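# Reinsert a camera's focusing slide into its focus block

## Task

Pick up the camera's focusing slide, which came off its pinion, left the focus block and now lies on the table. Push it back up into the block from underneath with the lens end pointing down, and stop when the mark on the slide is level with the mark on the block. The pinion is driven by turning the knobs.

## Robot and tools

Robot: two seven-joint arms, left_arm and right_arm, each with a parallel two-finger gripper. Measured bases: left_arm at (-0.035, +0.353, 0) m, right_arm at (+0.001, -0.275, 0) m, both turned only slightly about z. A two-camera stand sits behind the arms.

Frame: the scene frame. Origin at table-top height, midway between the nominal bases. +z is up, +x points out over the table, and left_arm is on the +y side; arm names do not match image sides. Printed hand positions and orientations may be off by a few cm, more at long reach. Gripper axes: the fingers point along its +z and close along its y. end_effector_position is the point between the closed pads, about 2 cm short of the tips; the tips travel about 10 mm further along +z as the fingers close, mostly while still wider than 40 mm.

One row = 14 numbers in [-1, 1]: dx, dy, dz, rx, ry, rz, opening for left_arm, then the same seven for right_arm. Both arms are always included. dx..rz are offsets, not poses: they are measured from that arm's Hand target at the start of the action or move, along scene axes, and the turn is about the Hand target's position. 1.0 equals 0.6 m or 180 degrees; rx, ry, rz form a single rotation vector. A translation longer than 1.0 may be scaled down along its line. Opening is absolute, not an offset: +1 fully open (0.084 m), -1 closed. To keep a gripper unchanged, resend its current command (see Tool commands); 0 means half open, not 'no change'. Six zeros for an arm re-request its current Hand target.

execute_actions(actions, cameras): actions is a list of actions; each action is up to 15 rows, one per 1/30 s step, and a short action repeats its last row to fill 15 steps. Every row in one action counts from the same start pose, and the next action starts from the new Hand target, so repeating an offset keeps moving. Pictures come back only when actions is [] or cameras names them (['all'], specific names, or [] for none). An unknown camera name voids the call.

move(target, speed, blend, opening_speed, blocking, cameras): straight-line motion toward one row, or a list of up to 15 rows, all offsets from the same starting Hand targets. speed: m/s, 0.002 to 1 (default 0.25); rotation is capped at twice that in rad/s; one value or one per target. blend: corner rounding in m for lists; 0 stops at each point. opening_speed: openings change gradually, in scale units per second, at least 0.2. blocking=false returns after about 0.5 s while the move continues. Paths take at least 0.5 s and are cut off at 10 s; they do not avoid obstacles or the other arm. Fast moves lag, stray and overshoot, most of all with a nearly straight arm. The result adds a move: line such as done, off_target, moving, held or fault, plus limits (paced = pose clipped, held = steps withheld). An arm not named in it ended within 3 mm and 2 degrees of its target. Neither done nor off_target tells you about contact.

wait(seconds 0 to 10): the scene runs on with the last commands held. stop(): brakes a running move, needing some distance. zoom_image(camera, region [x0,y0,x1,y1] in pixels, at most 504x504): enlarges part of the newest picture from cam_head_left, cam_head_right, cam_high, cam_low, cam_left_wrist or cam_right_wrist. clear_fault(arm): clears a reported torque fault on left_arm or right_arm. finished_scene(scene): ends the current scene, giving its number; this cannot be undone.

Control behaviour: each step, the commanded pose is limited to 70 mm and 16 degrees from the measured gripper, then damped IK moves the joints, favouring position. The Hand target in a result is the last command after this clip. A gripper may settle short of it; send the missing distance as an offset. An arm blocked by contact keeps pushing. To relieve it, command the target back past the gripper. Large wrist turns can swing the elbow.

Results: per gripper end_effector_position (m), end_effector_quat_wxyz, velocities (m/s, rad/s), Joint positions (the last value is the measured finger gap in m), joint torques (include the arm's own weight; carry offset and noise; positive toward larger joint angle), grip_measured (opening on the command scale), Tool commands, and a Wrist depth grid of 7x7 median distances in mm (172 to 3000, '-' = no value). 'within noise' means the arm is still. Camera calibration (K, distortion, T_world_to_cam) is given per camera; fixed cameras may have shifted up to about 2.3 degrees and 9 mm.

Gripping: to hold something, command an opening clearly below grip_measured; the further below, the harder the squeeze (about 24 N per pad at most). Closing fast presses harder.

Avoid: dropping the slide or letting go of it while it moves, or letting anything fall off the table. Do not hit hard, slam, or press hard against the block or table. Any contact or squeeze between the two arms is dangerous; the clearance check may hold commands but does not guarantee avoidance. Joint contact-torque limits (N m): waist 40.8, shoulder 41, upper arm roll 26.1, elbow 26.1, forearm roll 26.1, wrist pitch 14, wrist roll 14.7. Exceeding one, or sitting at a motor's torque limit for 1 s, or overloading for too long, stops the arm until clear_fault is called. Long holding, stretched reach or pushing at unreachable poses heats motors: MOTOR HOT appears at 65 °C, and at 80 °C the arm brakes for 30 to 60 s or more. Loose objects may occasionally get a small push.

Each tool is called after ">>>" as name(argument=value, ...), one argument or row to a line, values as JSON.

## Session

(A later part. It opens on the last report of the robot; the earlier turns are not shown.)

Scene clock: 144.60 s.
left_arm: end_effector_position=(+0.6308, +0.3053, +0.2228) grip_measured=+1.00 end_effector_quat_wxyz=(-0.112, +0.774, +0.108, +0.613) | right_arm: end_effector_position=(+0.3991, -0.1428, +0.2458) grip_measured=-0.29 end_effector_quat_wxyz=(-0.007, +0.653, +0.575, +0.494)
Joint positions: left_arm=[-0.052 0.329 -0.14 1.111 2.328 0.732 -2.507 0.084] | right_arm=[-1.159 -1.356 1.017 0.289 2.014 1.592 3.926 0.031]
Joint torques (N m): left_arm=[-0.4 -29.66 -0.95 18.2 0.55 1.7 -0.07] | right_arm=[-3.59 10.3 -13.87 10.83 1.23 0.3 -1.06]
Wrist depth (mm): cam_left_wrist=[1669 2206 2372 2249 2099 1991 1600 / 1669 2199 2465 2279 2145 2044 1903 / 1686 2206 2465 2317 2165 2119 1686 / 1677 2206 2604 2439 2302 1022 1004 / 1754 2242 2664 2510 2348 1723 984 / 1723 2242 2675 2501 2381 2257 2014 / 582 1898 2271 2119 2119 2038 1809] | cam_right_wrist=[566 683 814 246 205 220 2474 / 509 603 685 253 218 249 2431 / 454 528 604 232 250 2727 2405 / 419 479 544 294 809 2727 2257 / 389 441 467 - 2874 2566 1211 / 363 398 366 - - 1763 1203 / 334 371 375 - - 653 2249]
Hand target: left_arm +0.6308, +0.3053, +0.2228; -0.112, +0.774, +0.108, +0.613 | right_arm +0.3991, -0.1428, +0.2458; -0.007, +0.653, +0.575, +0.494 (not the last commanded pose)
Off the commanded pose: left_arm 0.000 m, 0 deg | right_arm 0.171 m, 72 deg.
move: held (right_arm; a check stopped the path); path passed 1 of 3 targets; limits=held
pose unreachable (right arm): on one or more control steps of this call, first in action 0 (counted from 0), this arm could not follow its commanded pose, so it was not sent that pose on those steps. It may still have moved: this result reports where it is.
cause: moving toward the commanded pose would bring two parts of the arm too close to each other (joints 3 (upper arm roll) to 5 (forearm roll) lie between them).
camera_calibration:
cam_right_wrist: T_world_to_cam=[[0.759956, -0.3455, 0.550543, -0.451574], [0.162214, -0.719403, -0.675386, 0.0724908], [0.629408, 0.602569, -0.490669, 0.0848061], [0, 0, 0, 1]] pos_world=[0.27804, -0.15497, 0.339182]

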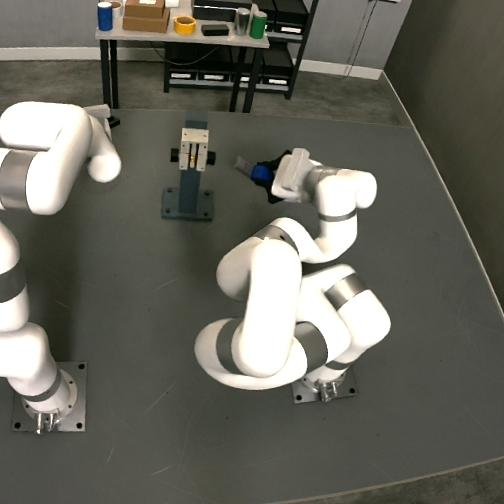

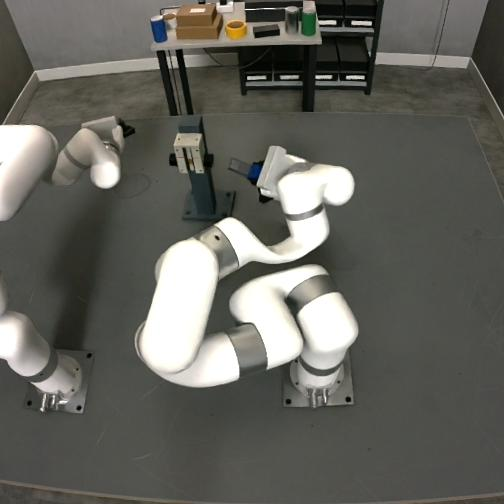

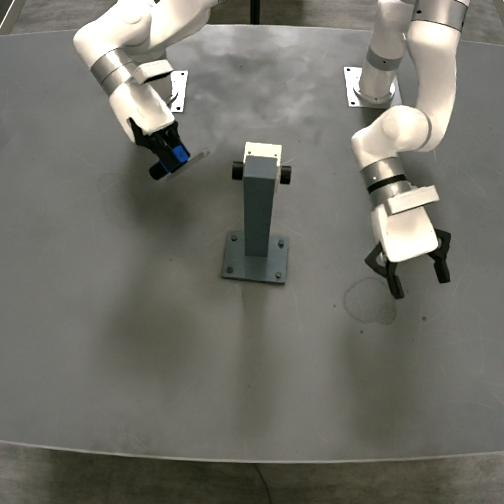

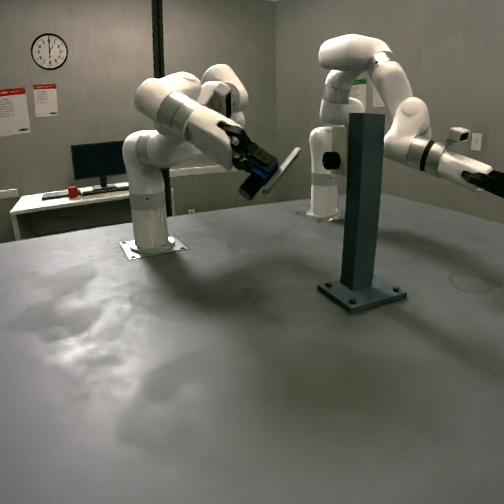

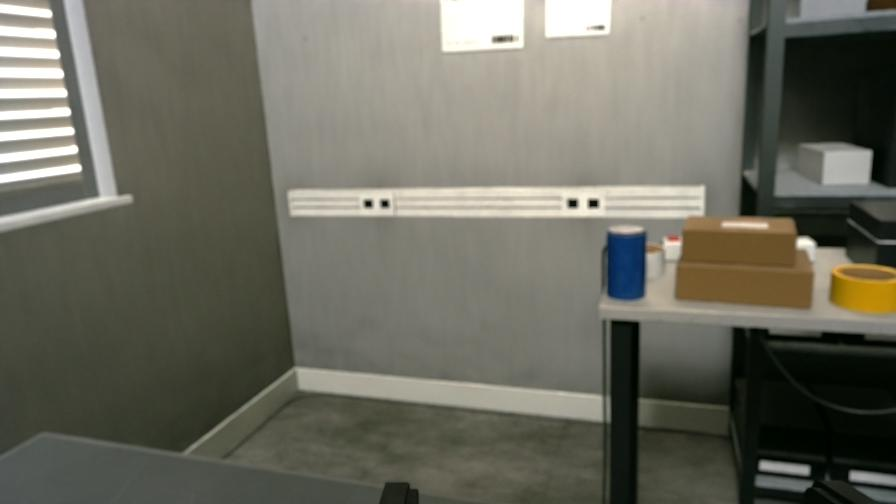

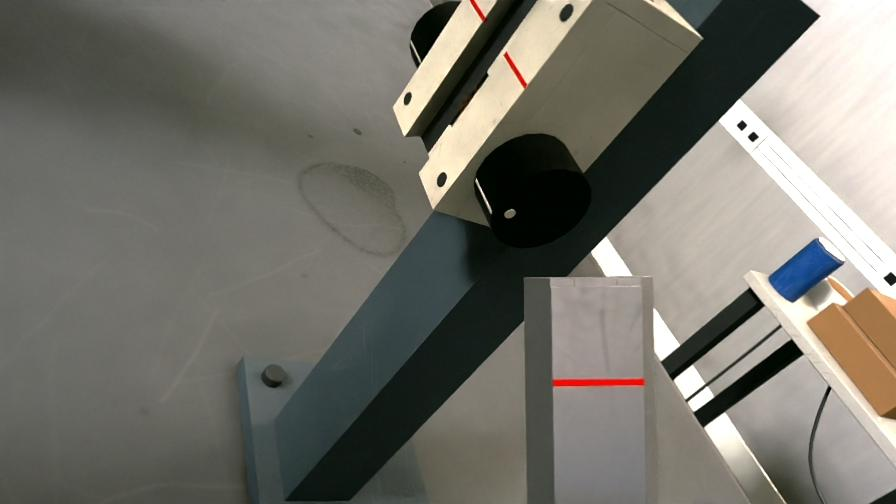

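>>> move(
  target=[
    [0,0,0,0,0,0,1,0.168,-0.1,-0.01,0,0,0,-0.95],
    [0,0,0,0,0,0,1,0.185,-0.1,-0.075,0.137,-0.038,-0.140,-0.95],
    [0,0,0,0,0,0,1,0.118,0.038,-0.176,0.273,-0.0763,-0.2796,-0.95],
  ],
  speed=0.3,
  blend=0.03,
  cameras=["cam_head_right","cam_low","cam_high","cam_right_wrist"],
)

Scene clock: 162.83 s.
left_arm: end_effector_position=(+0.6308, +0.3053, +0.2228) grip_measured=+1.00 end_effector_quat_wxyz=(-0.112, +0.774, +0.108, +0.613) | right_arm: end_effector_position=(+0.4699, -0.1200, +0.1402) grip_measured=-0.29 end_effector_quat_wxyz=(+0.000, +0.707, +0.000, +0.707)
Joint positions: left_arm=[-0.052 0.329 -0.14 1.111 2.328 0.732 -2.507 0.084] | right_arm=[-1.218 -0.866 1.946 0.524 3.949 0.889 3.587 0.031]
Joint torques (N m): left_arm=[-0.04 -29.68 -1.04 18.31 0.84 1.77 -0.04] | right_arm=[-3.42 6.1 -8.07 7.05 2.92 1.76 -1.02]
Wrist depth (mm): cam_left_wrist=[1677 2172 2340 2271 2106 1962 1564 / 1711 2185 2474 2279 2158 2087 1898 / 1698 2271 2510 2372 2228 2050 1698 / 1706 2235 2644 2405 2333 1016 1003 / 1694 2249 2696 2510 2317 1772 994 / 1715 2213 2706 2528 2431 2264 2008 / 577 1914 2264 2125 2125 2038 1795] | cam_right_wrist=[2397 2414 2448 2056 2165 2381 2381 / 2492 2372 2439 2457 2431 2422 2397 / 2492 2414 2457 2026 2068 2465 2414 / 2448 2372 2414 2381 2138 2032 2397 / 2422 2431 - 2062 - 2093 2422 / 2483 1307 - 1226 - 2340 2325 / 2348 2397 - 2002 - 1957 2414]
Hand target: left_arm +0.6308, +0.3053, +0.2228; -0.112, +0.774, +0.108, +0.613 | right_arm +0.4699, -0.1200, +0.1402; +0.000, +0.707, +0.000, +0.707
Off the commanded pose: left_arm 0.000 m, 0 deg | right_arm 0.000 m, 0 deg.
move: done
camera_calibration:
cam_right_wrist: T_world_to_cam=[[0.00305854, -0.999945, -0.010034, -0.0836864], [0.0342051, 0.0101328, -0.999363, 0.199106], [0.99941, 0.00271338, 0.0342342, -0.344637], [0, 0, 0, 1]] pos_world=[0.337879, -0.0847642, 0.209938]
Images, in order (width x height): cam_head_right 504x504, cam_high 504x504, cam_low 504x504, cam_right_wrist 896x504.

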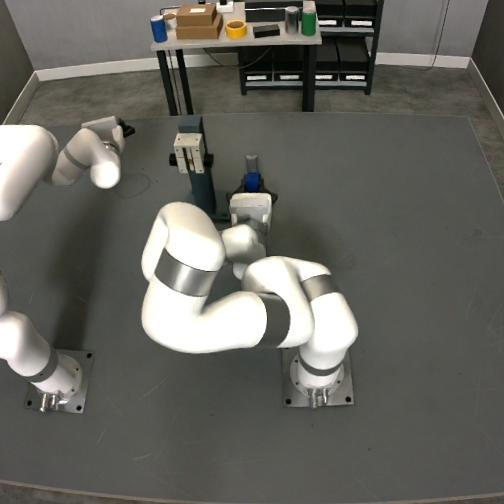

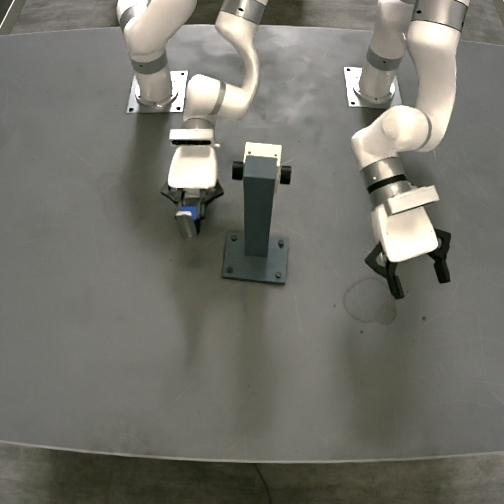

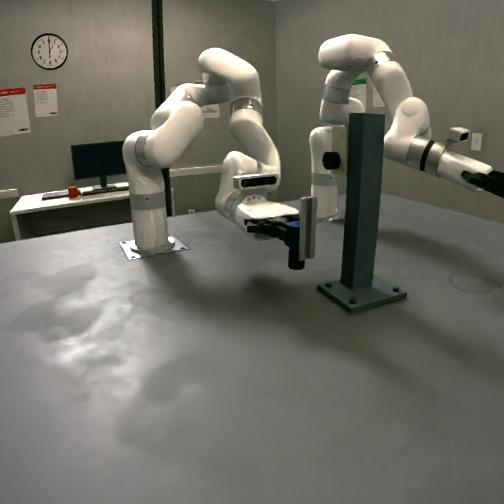

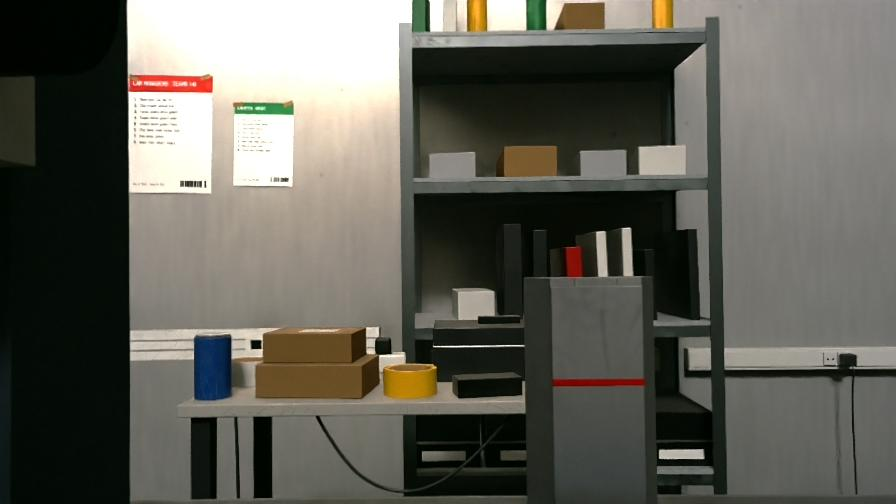

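>>> move(
  target=[
    [0,0,0,0,0,0,1,-0.117,0.14,-0.01,0,0,0,-0.95],
    [0,0,0,0,0,0,1,-0.183,0.2,-0.005,0,0,0,-0.95],
  ],
  speed=0.2,
  blend=0.03,
  cameras=["cam_head_left","cam_low","cam_right_wrist"],
)

>>> zoom_image(
  camera="cam_right_wrist",
  region=[200, 0, 700, 500],
)

Scene clock: 170.37 s.
left_arm: end_effector_position=(+0.6308, +0.3053, +0.2228) grip_measured=+1.00 end_effector_quat_wxyz=(-0.112, +0.774, +0.108, +0.613) | right_arm: end_effector_position=(+0.3601, +0.0000, +0.1372) grip_measured=-0.29 end_effector_quat_wxyz=(+0.000, +0.707, +0.000, +0.707)
Joint positions: left_arm=[-0.052 0.329 -0.14 1.111 2.328 0.732 -2.507 0.084] | right_arm=[-0.801 -0.751 1.993 0.54 4.558 0.881 3.104 0.031]
Joint torques (N m): left_arm=[-0.26 -29.77 -0.84 18.29 1.06 1.77 -0.09] | right_arm=[3.25 13.49 -12.38 7.76 2.27 4.18 -1.02]
Wrist depth (mm): cam_left_wrist=[1719 2192 2381 2279 2099 2020 1585 / 1702 2213 2448 2294 2192 2014 1940 / 1673 2206 2604 2333 2213 2093 1653 / 1677 2228 2595 2431 2242 1025 1004 / 1715 2213 2727 2492 2348 1745 985 / 1728 2213 2654 2474 2431 2249 2038 / 578 1951 2242 2112 2074 2044 1818] | cam_right_wrist=[2556 - - 206 196 2547 2538 / 2538 - 203 200 195 2483 2510 / 358 2547 - 206 2080 2172 2538 / 387 2510 - 241 2333 2271 2465 / 2528 2547 - - - 2119 2575 / 2556 2575 - - - 2158 2483 / 679 675 670 - - 655 653]
Hand target: left_arm +0.6308, +0.3053, +0.2228; -0.112, +0.774, +0.108, +0.613 | right_arm +0.3601, +0.0000, +0.1372; +0.000, +0.707, +0.000, +0.707
Off the commanded pose: left_arm 0.000 m, 0 deg | right_arm 0.000 m, 0 deg.
move: done; blend cut to 0.0268 m at target 1
camera_calibration:
cam_right_wrist: T_world_to_cam=[[0.00295957, -0.999945, -0.0100363, 0.0366355], [0.034306, 0.010132, -0.99936, 0.19862], [0.999407, 0.00261337, 0.0343341, -0.235241], [0, 0, 0, 1]] pos_world=[0.228179, 0.0352358, 0.206938]
Images, in order (width x height): cam_head_left 504x504, cam_low 504x504, cam_right_wrist 896x504.

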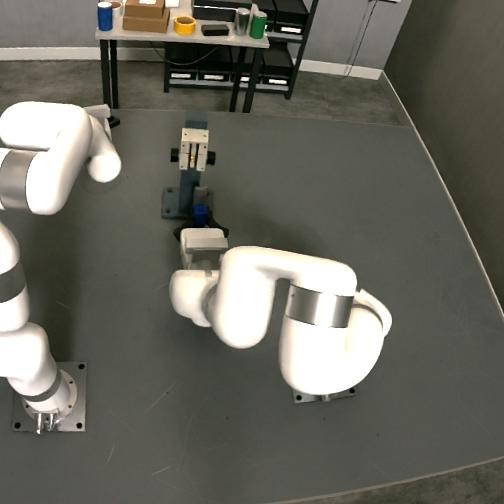

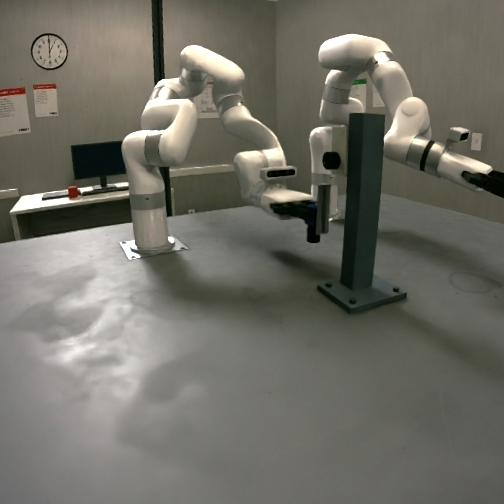

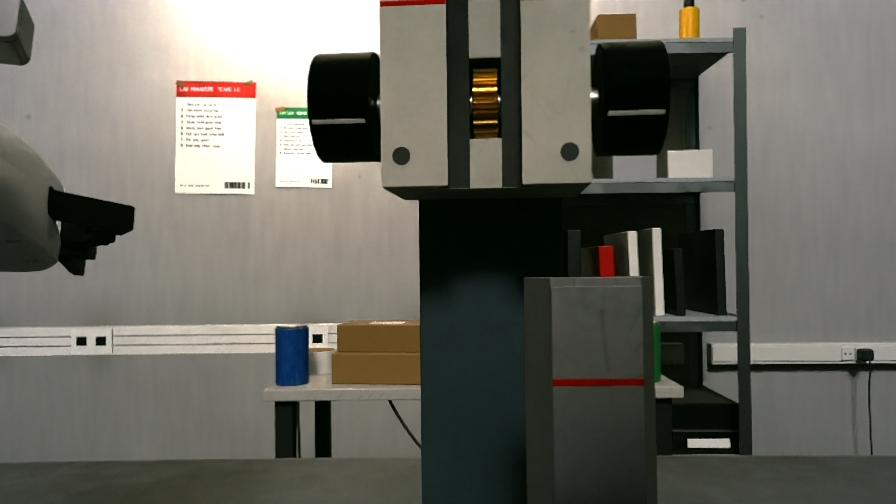

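Scaled by 1.008 from the camera's 896x504 image, which has a finer 1280x720 frame.

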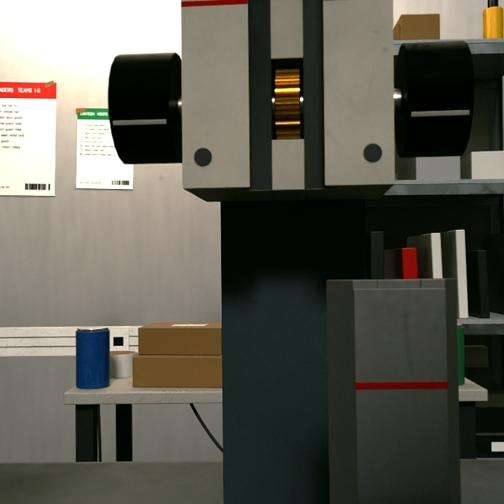

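>>> move(
  target=[0,0,0,0,0,0,1,0.008,-0.05,0.08,0,0,0,-0.95],
  speed=0.2,
  cameras=["cam_right_wrist"],
)

>>> zoom_image(
  camera="cam_right_wrist",
  region=[230, 100, 450, 400],
)

>>> zoom_image(
  camera="cam_right_wrist",
  region=[380, 100, 680, 400],
)

Scene clock: 191.33 s.
left_arm: end_effector_position=(+0.6308, +0.3053, +0.2228) grip_measured=+1.00 end_effector_quat_wxyz=(-0.112, +0.774, +0.108, +0.613) | right_arm: end_effector_position=(+0.3649, -0.0300, +0.1852) grip_measured=-0.29 end_effector_quat_wxyz=(+0.000, +0.707, +0.000, +0.707)
Joint positions: left_arm=[-0.052 0.329 -0.14 1.111 2.328 0.732 -2.507 0.084] | right_arm=[-0.578 -0.574 1.68 0.414 4.426 0.925 3.022 0.031]
Joint torques (N m): left_arm=[-0.23 -29.88 -0.94 18.21 1.15 1.72 -0.02] | right_arm=[3.06 7.8 -10.05 5.21 -2.72 2.11 -1.03]
Wrist depth (mm): cam_left_wrist=[1698 2206 2397 2213 2125 1985 1585 / 1677 2242 2465 2279 2138 2062 1914 / 1694 2185 2547 2325 2178 2080 1681 / 1698 2242 2604 2422 2302 1026 1001 / 1698 2271 2614 2547 2333 1723 992 / 1723 2264 2634 2595 2439 2271 2014 / 576 1968 2242 2125 2093 2050 1799] | cam_right_wrist=[2566 - 195 236 2228 2492 2556 / 2457 - 202 201 2501 2510 2492 / 2538 - 202 201 2158 2510 2510 / - 198 194 190 2145 2547 2465 / 366 - 194 191 - 2178 2510 / 2519 2556 - 236 - 2457 2448 / 2492 2528 - 235 - 2087 2492]
Hand target: left_arm +0.6308, +0.3053, +0.2228; -0.112, +0.774, +0.108, +0.613 | right_arm +0.3649, -0.0300, +0.1852; +0.000, +0.707, +0.000, +0.707
Off the commanded pose: left_arm 0.000 m, 0 deg | right_arm 0.000 m, 0 deg.
move: done
camera_calibration:
cam_right_wrist: T_world_to_cam=[[0.00295955, -0.999945, -0.0100354, 0.00710442], [0.034306, 0.0101311, -0.99936, 0.246729], [0.999407, 0.00261338, 0.0343341, -0.241608], [0, 0, 0, 1]] pos_world=[0.232979, 0.00523581, 0.254938]
Images, in order (width x height): cam_right_wrist 896x504.

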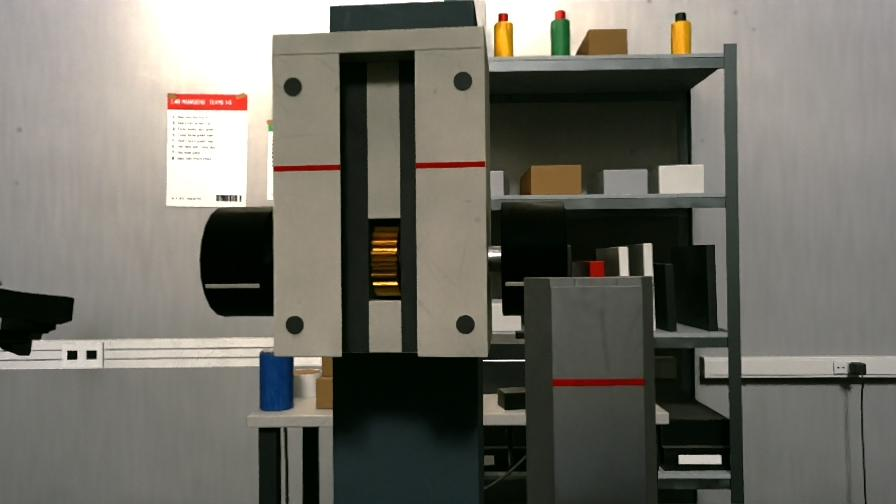

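Scaled by 1.680 from the camera's 896x504 image, which has a finer 1280x720 frame.

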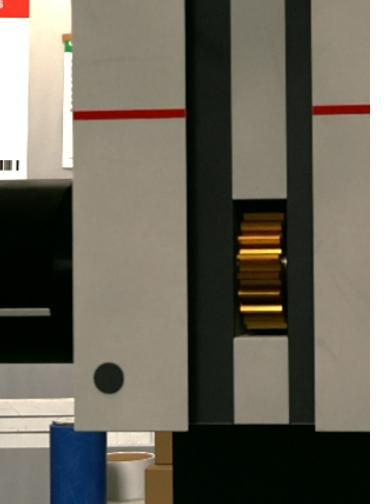

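Scaled by 1.680 from the camera's 896x504 image, which has a finer 1280x720 frame.

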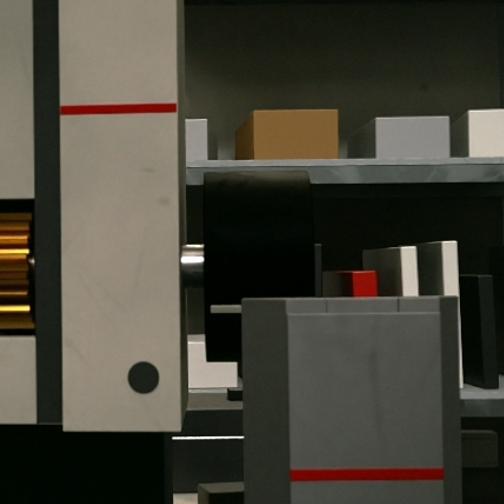

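>>> zoom_image(
  camera="cam_right_wrist",
  region=[515, 265, 665, 335],
)

>>> zoom_image(
  camera="cam_right_wrist",
  region=[515, 365, 665, 435],
)

Scaled by 3.360 from the camera's 896x504 image, which has a finer 1280x720 frame.

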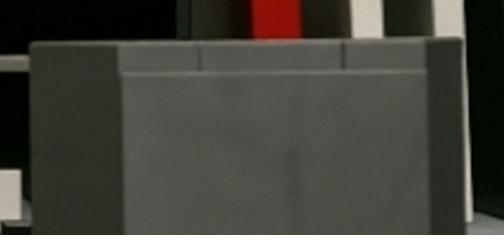

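Scaled by 3.360 from the camera's 896x504 image, which has a finer 1280x720 frame.

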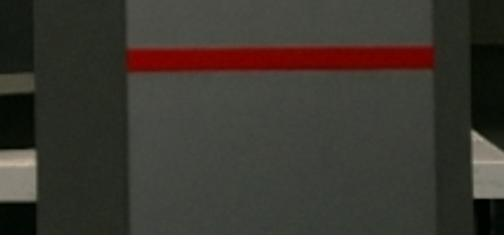

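>>> move(
  target=[0,0,0,0,0,0,1,0,-0.01,0,0,0,-0.0333,-0.95],
  speed=0.2,
  cameras=["cam_right_wrist"],
)

>>> zoom_image(
  camera="cam_right_wrist",
  region=[270, 20, 500, 150],
)

>>> zoom_image(
  camera="cam_right_wrist",
  region=[270, 260, 500, 390],
)

>>> zoom_image(
  camera="cam_right_wrist",
  region=[270, 140, 500, 270],
)

Scene clock: 216.67 s.
left_arm: end_effector_position=(+0.6308, +0.3053, +0.2228) grip_measured=+1.00 end_effector_quat_wxyz=(-0.112, +0.774, +0.108, +0.613) | right_arm: end_effector_position=(+0.3649, -0.0360, +0.1852) grip_measured=-0.29 end_effector_quat_wxyz=(+0.037, +0.706, -0.037, +0.706)
Joint positions: left_arm=[-0.052 0.329 -0.14 1.111 2.328 0.732 -2.507 0.084] | right_arm=[-0.614 -0.584 1.73 0.454 4.589 0.941 2.922 0.031]
Joint torques (N m): left_arm=[-0.13 -30.06 -1 18.27 1.17 1.7 0.04] | right_arm=[-3.63 0.94 -4.85 10.14 1.8 4.14 -1.06]
Wrist depth (mm): cam_left_wrist=[1673 2199 2414 2264 2093 1996 1585 / 1681 2206 2439 2309 2165 2002 1903 / 1681 2220 2510 2364 2206 2099 1681 / 1669 2206 2595 2414 2302 1029 1000 / 1694 2257 2634 2519 2364 1754 991 / 1698 2279 2685 2547 2457 2286 2014 / 580 1962 2242 2151 2099 2093 1828] | cam_right_wrist=[- - 187 2519 2528 2604 2664 / - 186 195 2257 2510 2634 2664 / - 185 195 2112 2257 2614 2696 / - 186 193 188 2547 2575 2644 / - 188 195 190 2325 2575 2634 / 2389 - 228 1332 - 2556 2685 / 2356 - 228 2165 - 2556 2585]
Hand target: left_arm +0.6308, +0.3053, +0.2228; -0.112, +0.774, +0.108, +0.613 | right_arm +0.3649, -0.0360, +0.1852; +0.037, +0.706, -0.037, +0.706
Off the commanded pose: left_arm 0.000 m, 0 deg | right_arm 0.000 m, 0 deg.
move: done
camera_calibration:
cam_right_wrist: T_world_to_cam=[[-0.101427, -0.994792, -0.0101067, 0.0393968], [0.0351834, 0.00656593, -0.999359, 0.246339], [0.994221, -0.101717, 0.0343342, -0.243432], [0, 0, 0, 1]] pos_world=[0.237354, 0.012813, 0.254938]
Images, in order (width x height): cam_right_wrist 896x504.

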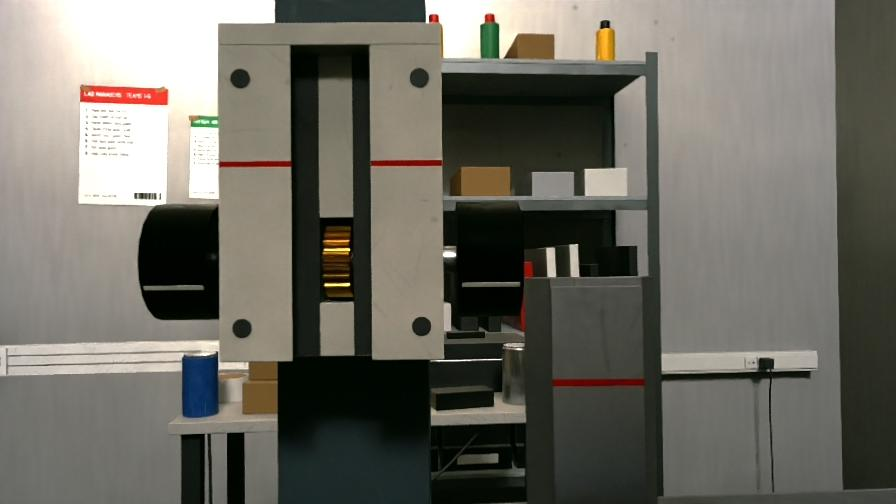

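Scaled by 2.191 from the camera's 896x504 image, which has a finer 1280x720 frame.

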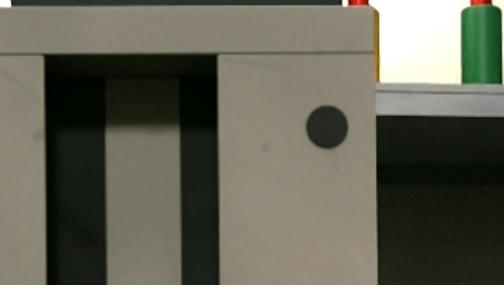

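Scaled by 2.191 from the camera's 896x504 image, which has a finer 1280x720 frame.

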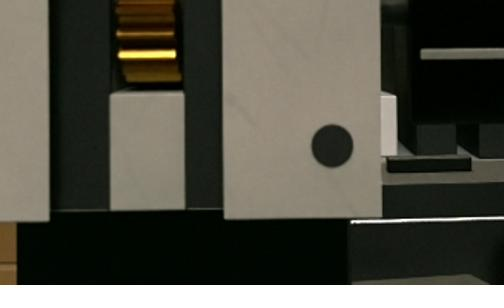

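Scaled by 2.191 from the camera's 896x504 image, which has a finer 1280x720 frame.

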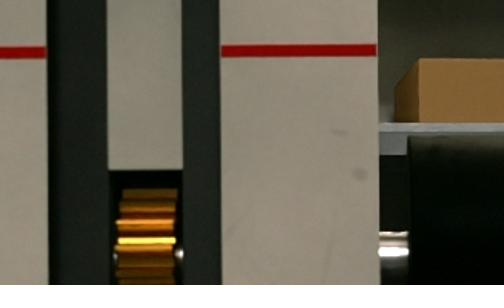

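>>> move(
  target=[
    [0,0,0,0,0,0,1,0.0,0.02,-0.05,0,-0.0067,-0.0035,-0.95],
    [0,0,0,0,0,0,1,0.0515,0.105,-0.049,0,-0.0067,-0.0035,-0.95],
  ],
  speed=0.15,
  blend=0.01,
  cameras=["cam_right_wrist","cam_head_left","cam_low"],
)

>>> zoom_image(
  camera="cam_right_wrist",
  region=[480, 140, 730, 300],
)

>>> zoom_image(
  camera="cam_right_wrist",
  region=[480, 0, 730, 160],
)

Scene clock: 237.10 s.
left_arm: end_effector_position=(+0.6308, +0.3053, +0.2228) grip_measured=+1.00 end_effector_quat_wxyz=(-0.112, +0.774, +0.108, +0.613) | right_arm: end_effector_position=(+0.3958, +0.0270, +0.1558) grip_measured=-0.29 end_effector_quat_wxyz=(+0.040, +0.698, -0.041, +0.714)
Joint positions: left_arm=[-0.052 0.329 -0.14 1.111 2.328 0.732 -2.507 0.084] | right_arm=[-0.931 -0.801 2.01 0.719 4.707 0.861 2.917 0.031]
Joint torques (N m): left_arm=[-0.06 -30.09 -1.03 18.2 1.14 1.77 -0.03] | right_arm=[-3.62 8.42 -8.32 8.92 1.91 2.01 -1.05]
Wrist depth (mm): cam_left_wrist=[1694 2249 2372 2192 2106 1985 1589 / 1677 2165 2405 2317 2145 2062 1935 / 1715 2213 2465 2302 2192 2099 1669 / 1694 2220 2595 2457 2257 1020 1007 / 1698 2249 2675 2556 2356 1745 988 / 1698 2235 2685 2556 2422 2302 1974 / 577 1930 2264 2093 2093 2062 1795] | cam_right_wrist=[2364 2414 - - 174 2664 2675 / 2348 - - - 173 2685 2664 / 2340 - - - 172 2566 2624 / 2414 2372 - - 183 2510 2654 / 2325 2397 - - - 2566 2624 / 2325 2317 - - - 2547 2556 / 2340 2381 - - - 2151 2595]
Hand target: left_arm +0.6308, +0.3053, +0.2228; -0.112, +0.774, +0.108, +0.613 | right_arm +0.3958, +0.0270, +0.1558; +0.040, +0.698, -0.041, +0.714
Off the commanded pose: left_arm 0.000 m, 0 deg | right_arm 0.000 m, 0 deg.
move: done
camera_calibration:
cam_right_wrist: T_world_to_cam=[[-0.112191, -0.993611, -0.0122706, 0.109443], [0.0562396, 0.00597954, -0.998399, 0.206992], [0.992094, -0.112702, 0.0552094, -0.268826], [0, 0, 0, 1]] pos_world=[0.267338, 0.0772093, 0.222845]
Images, in order (width x height): cam_head_left 504x504, cam_low 504x504, cam_right_wrist 896x504.

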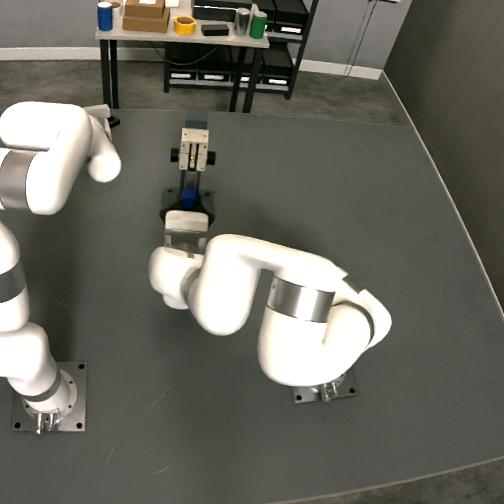

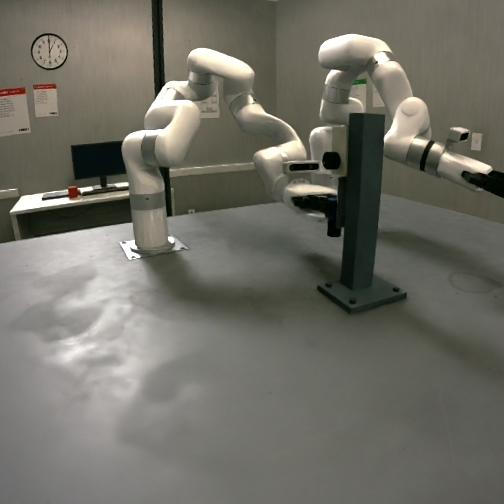

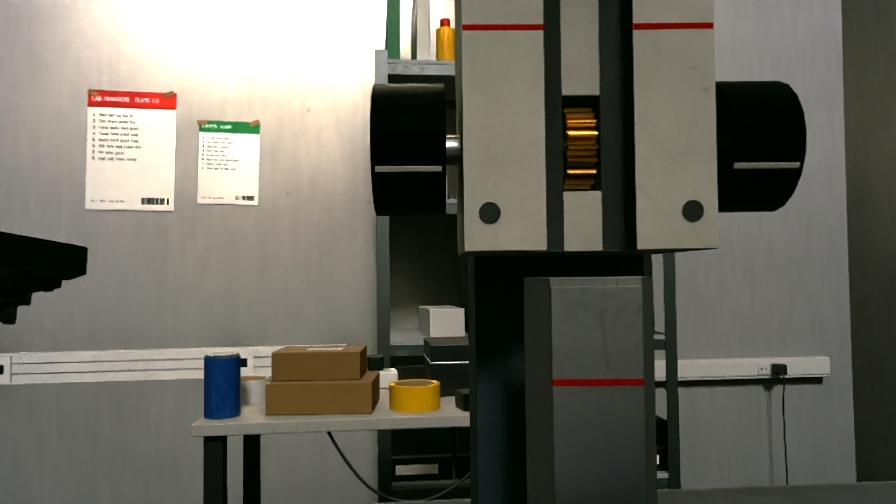

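Scaled by 2.016 from the camera's 896x504 image, which has a finer 1280x720 frame.

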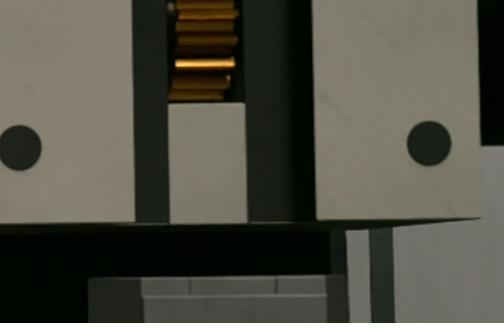

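Scaled by 2.016 from the camera's 896x504 image, which has a finer 1280x720 frame.

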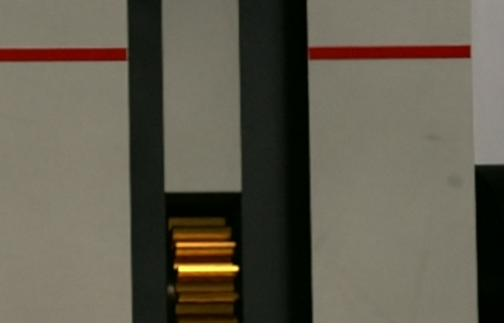

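>>> move(
  target=[0,0,0,0,0,0,1,0.0097,-0.0013,0,0,0,0,-0.95],
  speed=0.1,
  cameras=["cam_right_wrist"],
)

>>> zoom_image(
  camera="cam_right_wrist",
  region=[515, 210, 665, 310],
)

Scene clock: 265.50 s.
left_arm: end_effector_position=(+0.6308, +0.3053, +0.2228) grip_measured=+1.00 end_effector_quat_wxyz=(-0.112, +0.774, +0.108, +0.613) | right_arm: end_effector_position=(+0.4016, +0.0262, +0.1558) grip_measured=-0.29 end_effector_quat_wxyz=(+0.040, +0.698, -0.041, +0.714)
Joint positions: left_arm=[-0.052 0.329 -0.14 1.111 2.328 0.732 -2.507 0.084] | right_arm=[-0.948 -0.809 2.009 0.727 4.693 0.851 2.925 0.031]
Joint torques (N m): left_arm=[-0.21 -30.25 -1.02 18.17 1.18 1.72 -0.08] | right_arm=[-3.27 8.54 -14.15 8.78 -2.8 2.03 1]
Wrist depth (mm): cam_left_wrist=[1694 2192 2381 2249 2099 2008 1571 / 1677 2165 2431 2279 2172 2026 1924 / 1665 2206 2465 2317 2192 2074 1661 / 1711 2213 2547 2397 2302 1026 1005 / 1715 2264 2675 2547 2348 1745 991 / 1686 2213 2654 2547 2448 2279 2020 / 578 1957 2220 2158 2074 2062 1818] | cam_right_wrist=[2397 2431 - - - 2654 2634 / 2356 - - - - - 2604 / 2340 - - - - - 2644 / 2333 2356 - - 200 2624 2614 / 2317 2372 - - - 2538 2624 / 2348 2325 - - - 2547 2585 / 2309 2381 - - - 2158 2604]
Hand target: left_arm +0.6308, +0.3053, +0.2228; -0.112, +0.774, +0.108, +0.613 | right_arm +0.4016, +0.0262, +0.1558; +0.040, +0.698, -0.041, +0.714
Off the commanded pose: left_arm 0.000 m, 0 deg | right_arm 0.000 m, 0 deg.
move: done
camera_calibration:
cam_right_wrist: T_world_to_cam=[[-0.112191, -0.993611, -0.0122812, 0.109401], [0.0562407, 0.00599012, -0.998399, 0.206668], [0.992094, -0.112702, 0.0552093, -0.274659], [0, 0, 0, 1]] pos_world=[0.273138, 0.0765093, 0.222845]
Images, in order (width x height): cam_right_wrist 896x504.

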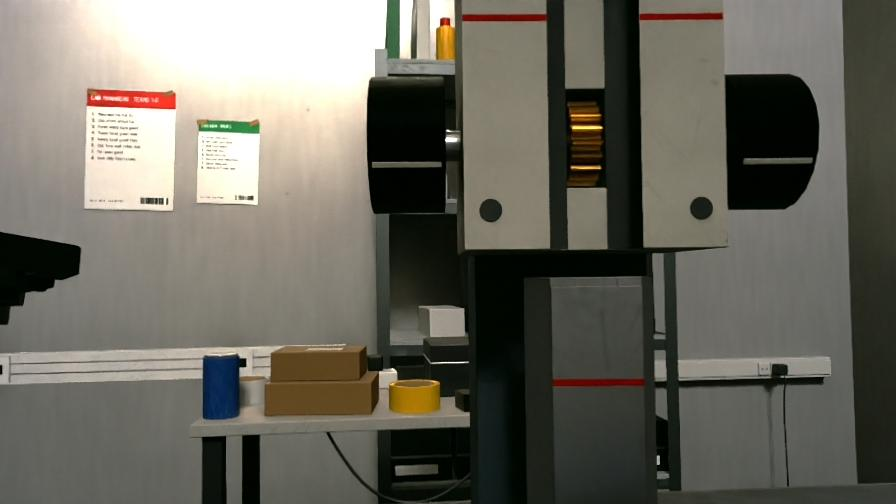

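Scaled by 3.360 from the camera's 896x504 image, which has a finer 1280x720 frame.

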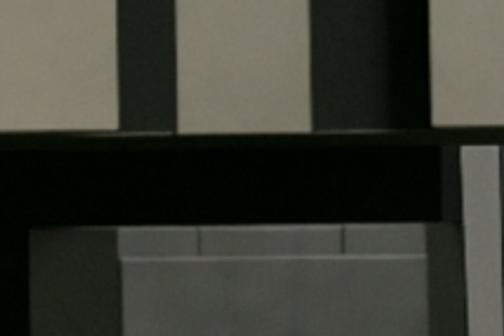

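>>> move(
  target=[0,0,0,0,0,0,1,0,-0.0002,0.02,0,0,0,-0.95],
  speed=0.03,
  cameras=["cam_right_wrist"],
)

>>> zoom_image(
  camera="cam_right_wrist",
  region=[515, 240, 665, 340],
)

Scene clock: 274.53 s.
left_arm: end_effector_position=(+0.6308, +0.3053, +0.2228) grip_measured=+1.00 end_effector_quat_wxyz=(-0.112, +0.774, +0.108, +0.613) | right_arm: end_effector_position=(+0.4016, +0.0261, +0.1677) grip_measured=-0.29 end_effector_quat_wxyz=(+0.040, +0.698, -0.041, +0.714)
Joint positions: left_arm=[-0.052 0.329 -0.14 1.111 2.328 0.732 -2.507 0.084] | right_arm=[-0.922 -0.776 1.972 0.716 4.682 0.855 2.9 0.031]
Joint torques (N m): left_arm=[-0.26 -30.28 -1.04 18.32 1.29 1.78 -0.1] | right_arm=[2.84 14.75 -18.55 6.49 -3.52 8.2 -1.06]
Wrist depth (mm): cam_left_wrist=[1673 2220 2405 2264 2080 2008 1585 / 1686 2220 2431 2294 2125 2044 1924 / 1694 2220 2483 2364 2199 2062 1686 / 1694 2228 2624 2422 2264 1028 1008 / 1677 2249 2706 2501 2333 1745 984 / 1690 2257 2654 2492 2364 2249 2014 / 580 1930 2257 2125 2112 2062 1828] | cam_right_wrist=[2333 2414 - - - 2614 2614 / 2325 2372 - - - 2614 2654 / 2372 - - - - - 2595 / 2325 - - - - 2547 2624 / 2364 2317 - - - 2614 2685 / 2340 2364 - - - 2519 2614 / 2356 2372 - - - 2528 2614]
Hand target: left_arm +0.6308, +0.3053, +0.2228; -0.112, +0.774, +0.108, +0.613 | right_arm +0.4016, +0.0261, +0.1678; +0.040, +0.698, -0.041, +0.714
Off the commanded pose: left_arm 0.000 m, 0 deg | right_arm 0.000 m, 0 deg.
move: done
camera_calibration:
cam_right_wrist: T_world_to_cam=[[-0.112191, -0.993611, -0.0122706, 0.109447], [0.0562396, 0.00597954, -0.998399, 0.218651], [0.992094, -0.112702, 0.0552094, -0.275333], [0, 0, 0, 1]] pos_world=[0.273138, 0.0764093, 0.234845]
Images, in order (width x height): cam_right_wrist 896x504.

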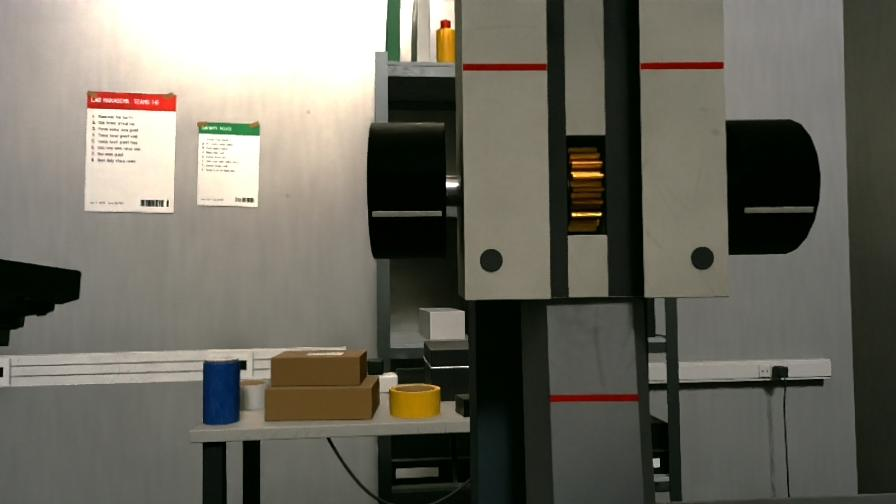

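Scaled by 3.360 from the camera's 896x504 image, which has a finer 1280x720 frame.

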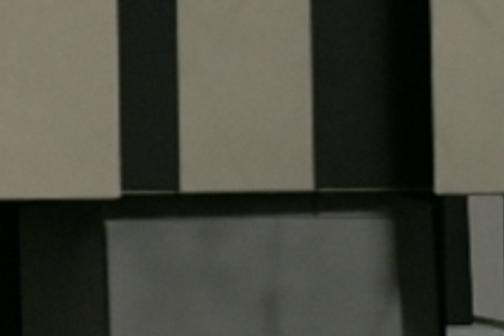

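>>> move(
  target=[0,0,0,0,0,0,1,0,0,-0.02,0,0,0,-0.95],
  speed=0.05,
  cameras=["cam_right_wrist","cam_low"],
)

>>> zoom_image(
  camera="cam_right_wrist",
  region=[515, 210, 665, 310],
)

>>> zoom_image(
  camera="cam_low",
  region=[280, 130, 400, 250],
)

>>> zoom_image(
  camera="cam_right_wrist",
  region=[515, 360, 665, 460],
)

Scene clock: 281.03 s.
left_arm: end_effector_position=(+0.6308, +0.3053, +0.2228) grip_measured=+1.00 end_effector_quat_wxyz=(-0.112, +0.774, +0.108, +0.613) | right_arm: end_effector_position=(+0.4016, +0.0261, +0.1558) grip_measured=-0.29 end_effector_quat_wxyz=(+0.040, +0.698, -0.041, +0.714)
Joint positions: left_arm=[-0.052 0.329 -0.14 1.111 2.328 0.732 -2.507 0.084] | right_arm=[-0.948 -0.809 2.008 0.727 4.692 0.851 2.926 0.031]
Joint torques (N m): left_arm=[-0.33 -30.48 -0.83 18.11 1.36 1.72 -0.04] | right_arm=[-3.32 8.83 -8.32 8.93 2.12 2.05 1.12]
Wrist depth (mm): cam_left_wrist=[1690 2206 2389 2264 2138 2002 1604 / 1706 2165 2501 2279 2165 2026 1924 / 1694 2249 2483 2348 2158 2087 1665 / 1690 2206 2654 2422 2271 1029 1003 / 1698 2220 2685 2547 2372 1741 988 / 1698 2213 2675 2501 2431 2264 2044 / 576 1940 2249 2119 2125 2020 1838] | cam_right_wrist=[2422 2431 - - - 2566 2654 / 2381 - - - - - 2654 / 2348 - - - - - 2644 / 2325 2422 - - 200 2566 2614 / 2356 2356 - - 201 2547 2614 / 2325 2340 - - - 2538 2585 / 2286 2325 - - - 2165 2624]
Hand target: left_arm +0.6308, +0.3053, +0.2228; -0.112, +0.774, +0.108, +0.613 | right_arm +0.4016, +0.0261, +0.1558; +0.040, +0.698, -0.041, +0.714
Off the commanded pose: left_arm 0.000 m, 0 deg | right_arm 0.000 m, 0 deg.
move: done
camera_calibration:
cam_right_wrist: T_world_to_cam=[[-0.112191, -0.993611, -0.0122812, 0.109303], [0.0562407, 0.00599012, -0.998399, 0.206769], [0.992094, -0.112702, 0.0552093, -0.274676], [0, 0, 0, 1]] pos_world=[0.273138, 0.0764093, 0.222945]
Images, in order (width x height): cam_low 504x504, cam_right_wrist 896x504.

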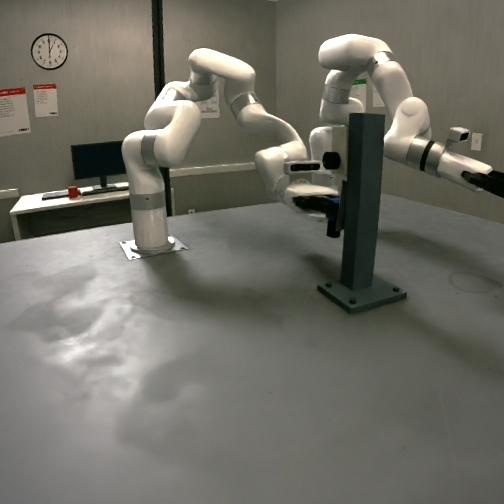

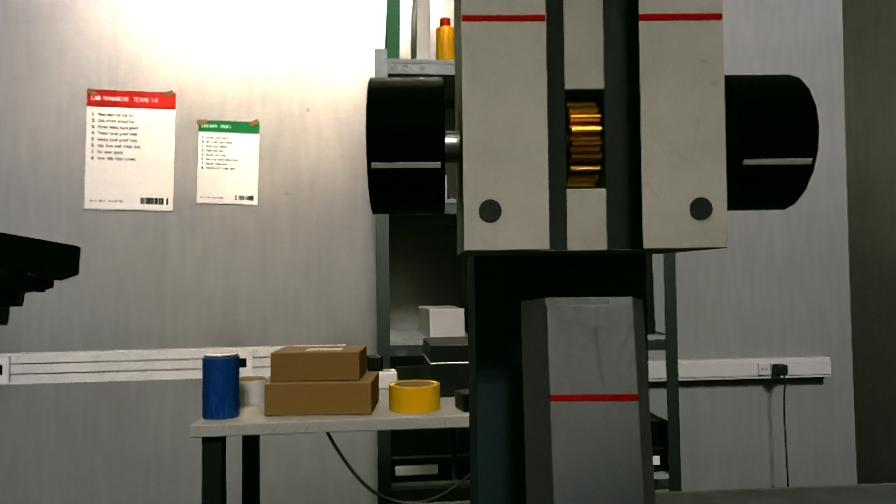

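Scaled by 3.360 from the camera's 896x504 image, which has a finer 1280x720 frame.

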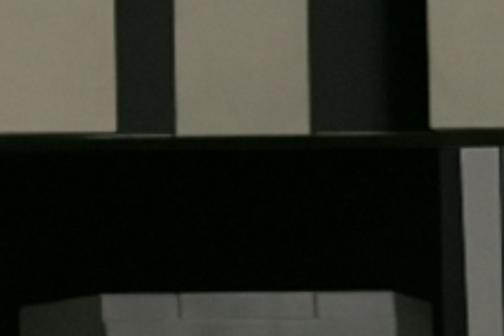

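Scaled by 4.200 from the camera's 504x504 image, which has a finer 720x720 frame.

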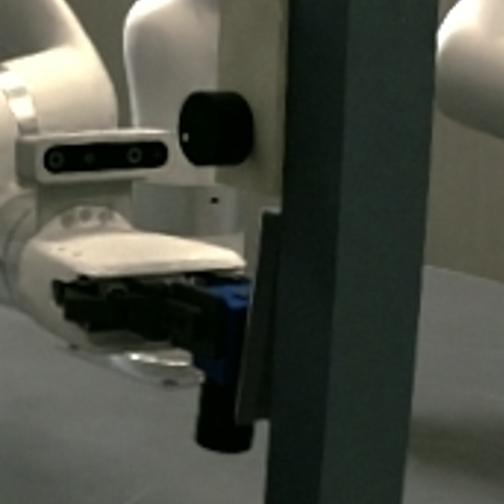

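Scaled by 3.360 from the camera's 896x504 image, which has a finer 1280x720 frame.

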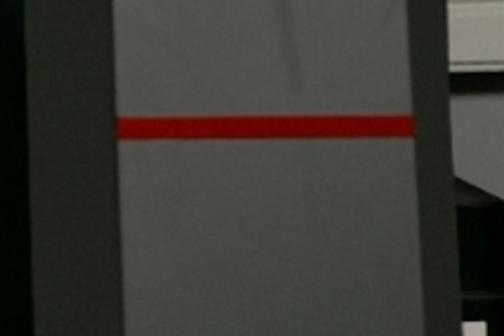

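>>> move(
  target=[-0.351,-0.1755,-0.113,-0.061,-0.058,-0.597,1,0,0,0,0,-0.025,0,-0.95],
  speed=0.35,
  cameras=["cam_right_wrist","cam_left_wrist","cam_high"],
)

Scene clock: 309.03 s.
left_arm: end_effector_position=(+0.4202, +0.2000, +0.1550) grip_measured=+1.00 end_effector_quat_wxyz=(+0.499, +0.501, -0.500, +0.500) | right_arm: end_effector_position=(+0.4016, +0.0261, +0.1558) grip_measured=-0.29 end_effector_quat_wxyz=(+0.039, +0.670, -0.043, +0.740)
Joint positions: left_arm=[0.285 0.561 -0.054 1.054 4.931 1.654 -3.629 0.084] | right_arm=[-0.959 -0.883 2.048 0.744 4.721 0.903 2.977 0.031]
Joint torques (N m): left_arm=[-5.74 -20.89 -3.02 15.9 2.61 4.58 1.22] | right_arm=[-3.48 9.28 -9.13 7.96 2.1 4.39 1.02]
Wrist depth (mm): cam_left_wrist=[2062 2093 275 268 2014 2032 2008 / 2038 2038 275 265 2044 2014 2014 / 2032 2062 275 264 2026 2068 541 / 2087 2080 275 2080 2032 2044 2044 / 2080 2056 276 2038 2026 2032 2038 / 2093 957 275 281 263 256 235 / 619 679 276 284 277 233 230] | cam_right_wrist=[2431 2492 - - 177 2727 2727 / 2372 2439 - - 176 2644 2664 / 2405 - - - 174 2624 2624 / 2340 2381 - - 206 2644 2585 / 2325 2397 - - 205 2595 2624 / 2317 2317 - - - 2538 2575 / 2309 2309 - - - 2528 2528]
Hand target: left_arm +0.4202, +0.2000, +0.1550; +0.499, +0.501, -0.500, +0.500 | right_arm +0.4016, +0.0261, +0.1558; +0.039, +0.670, -0.043, +0.740
Off the commanded pose: left_arm 0.000 m, 0 deg | right_arm 0.000 m, 0 deg.
move: done
camera_calibration:
cam_left_wrist: T_world_to_cam=[[-0.999968, -0.00199879, -0.00769824, 0.454497], [0.00767293, 0.0123764, -0.999894, 0.210591], [0.00209386, -0.999921, -0.0123607, 0.334008], [0, 0, 0, 1]] pos_world=[0.452167, 0.332283, 0.218196]
cam_right_wrist: T_world_to_cam=[[-0.110876, -0.993612, -0.0210372, 0.110138], [0.134362, 0.00598678, -0.990914, 0.174131], [0.98471, -0.112695, 0.13284, -0.283793], [0, 0, 0, 1]] pos_world=[0.268269, 0.0764093, 0.212565]
Images, in order (width x height): cam_high 504x504, cam_left_wrist 896x504, cam_right_wrist 896x504.

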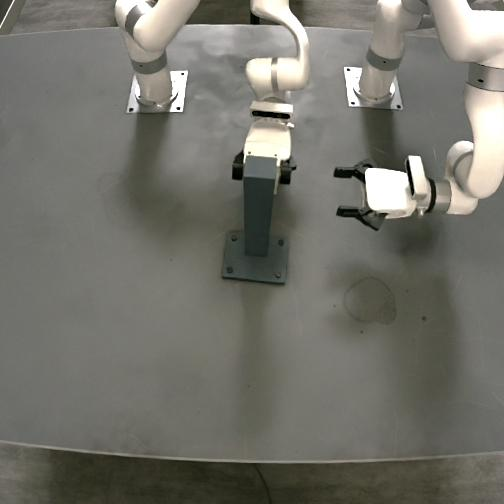

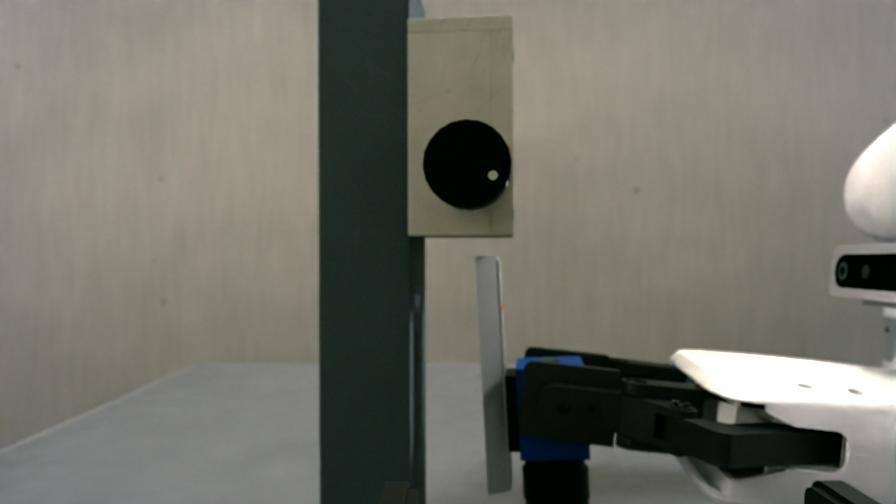

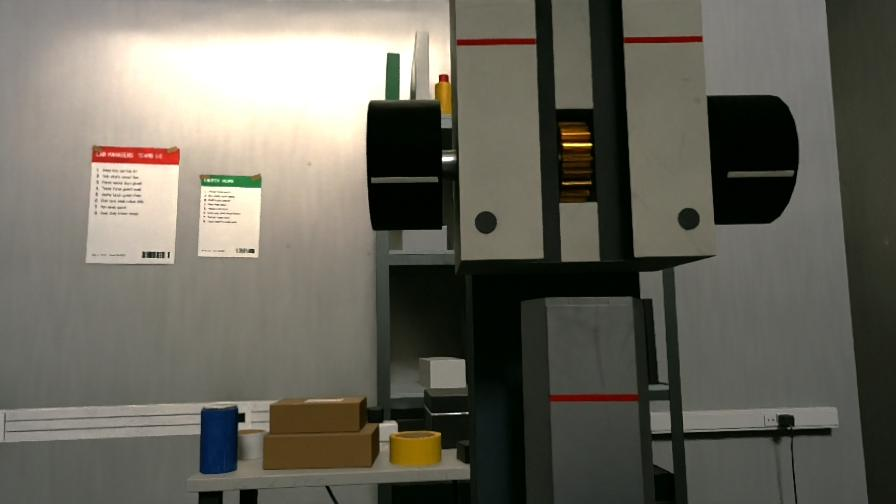

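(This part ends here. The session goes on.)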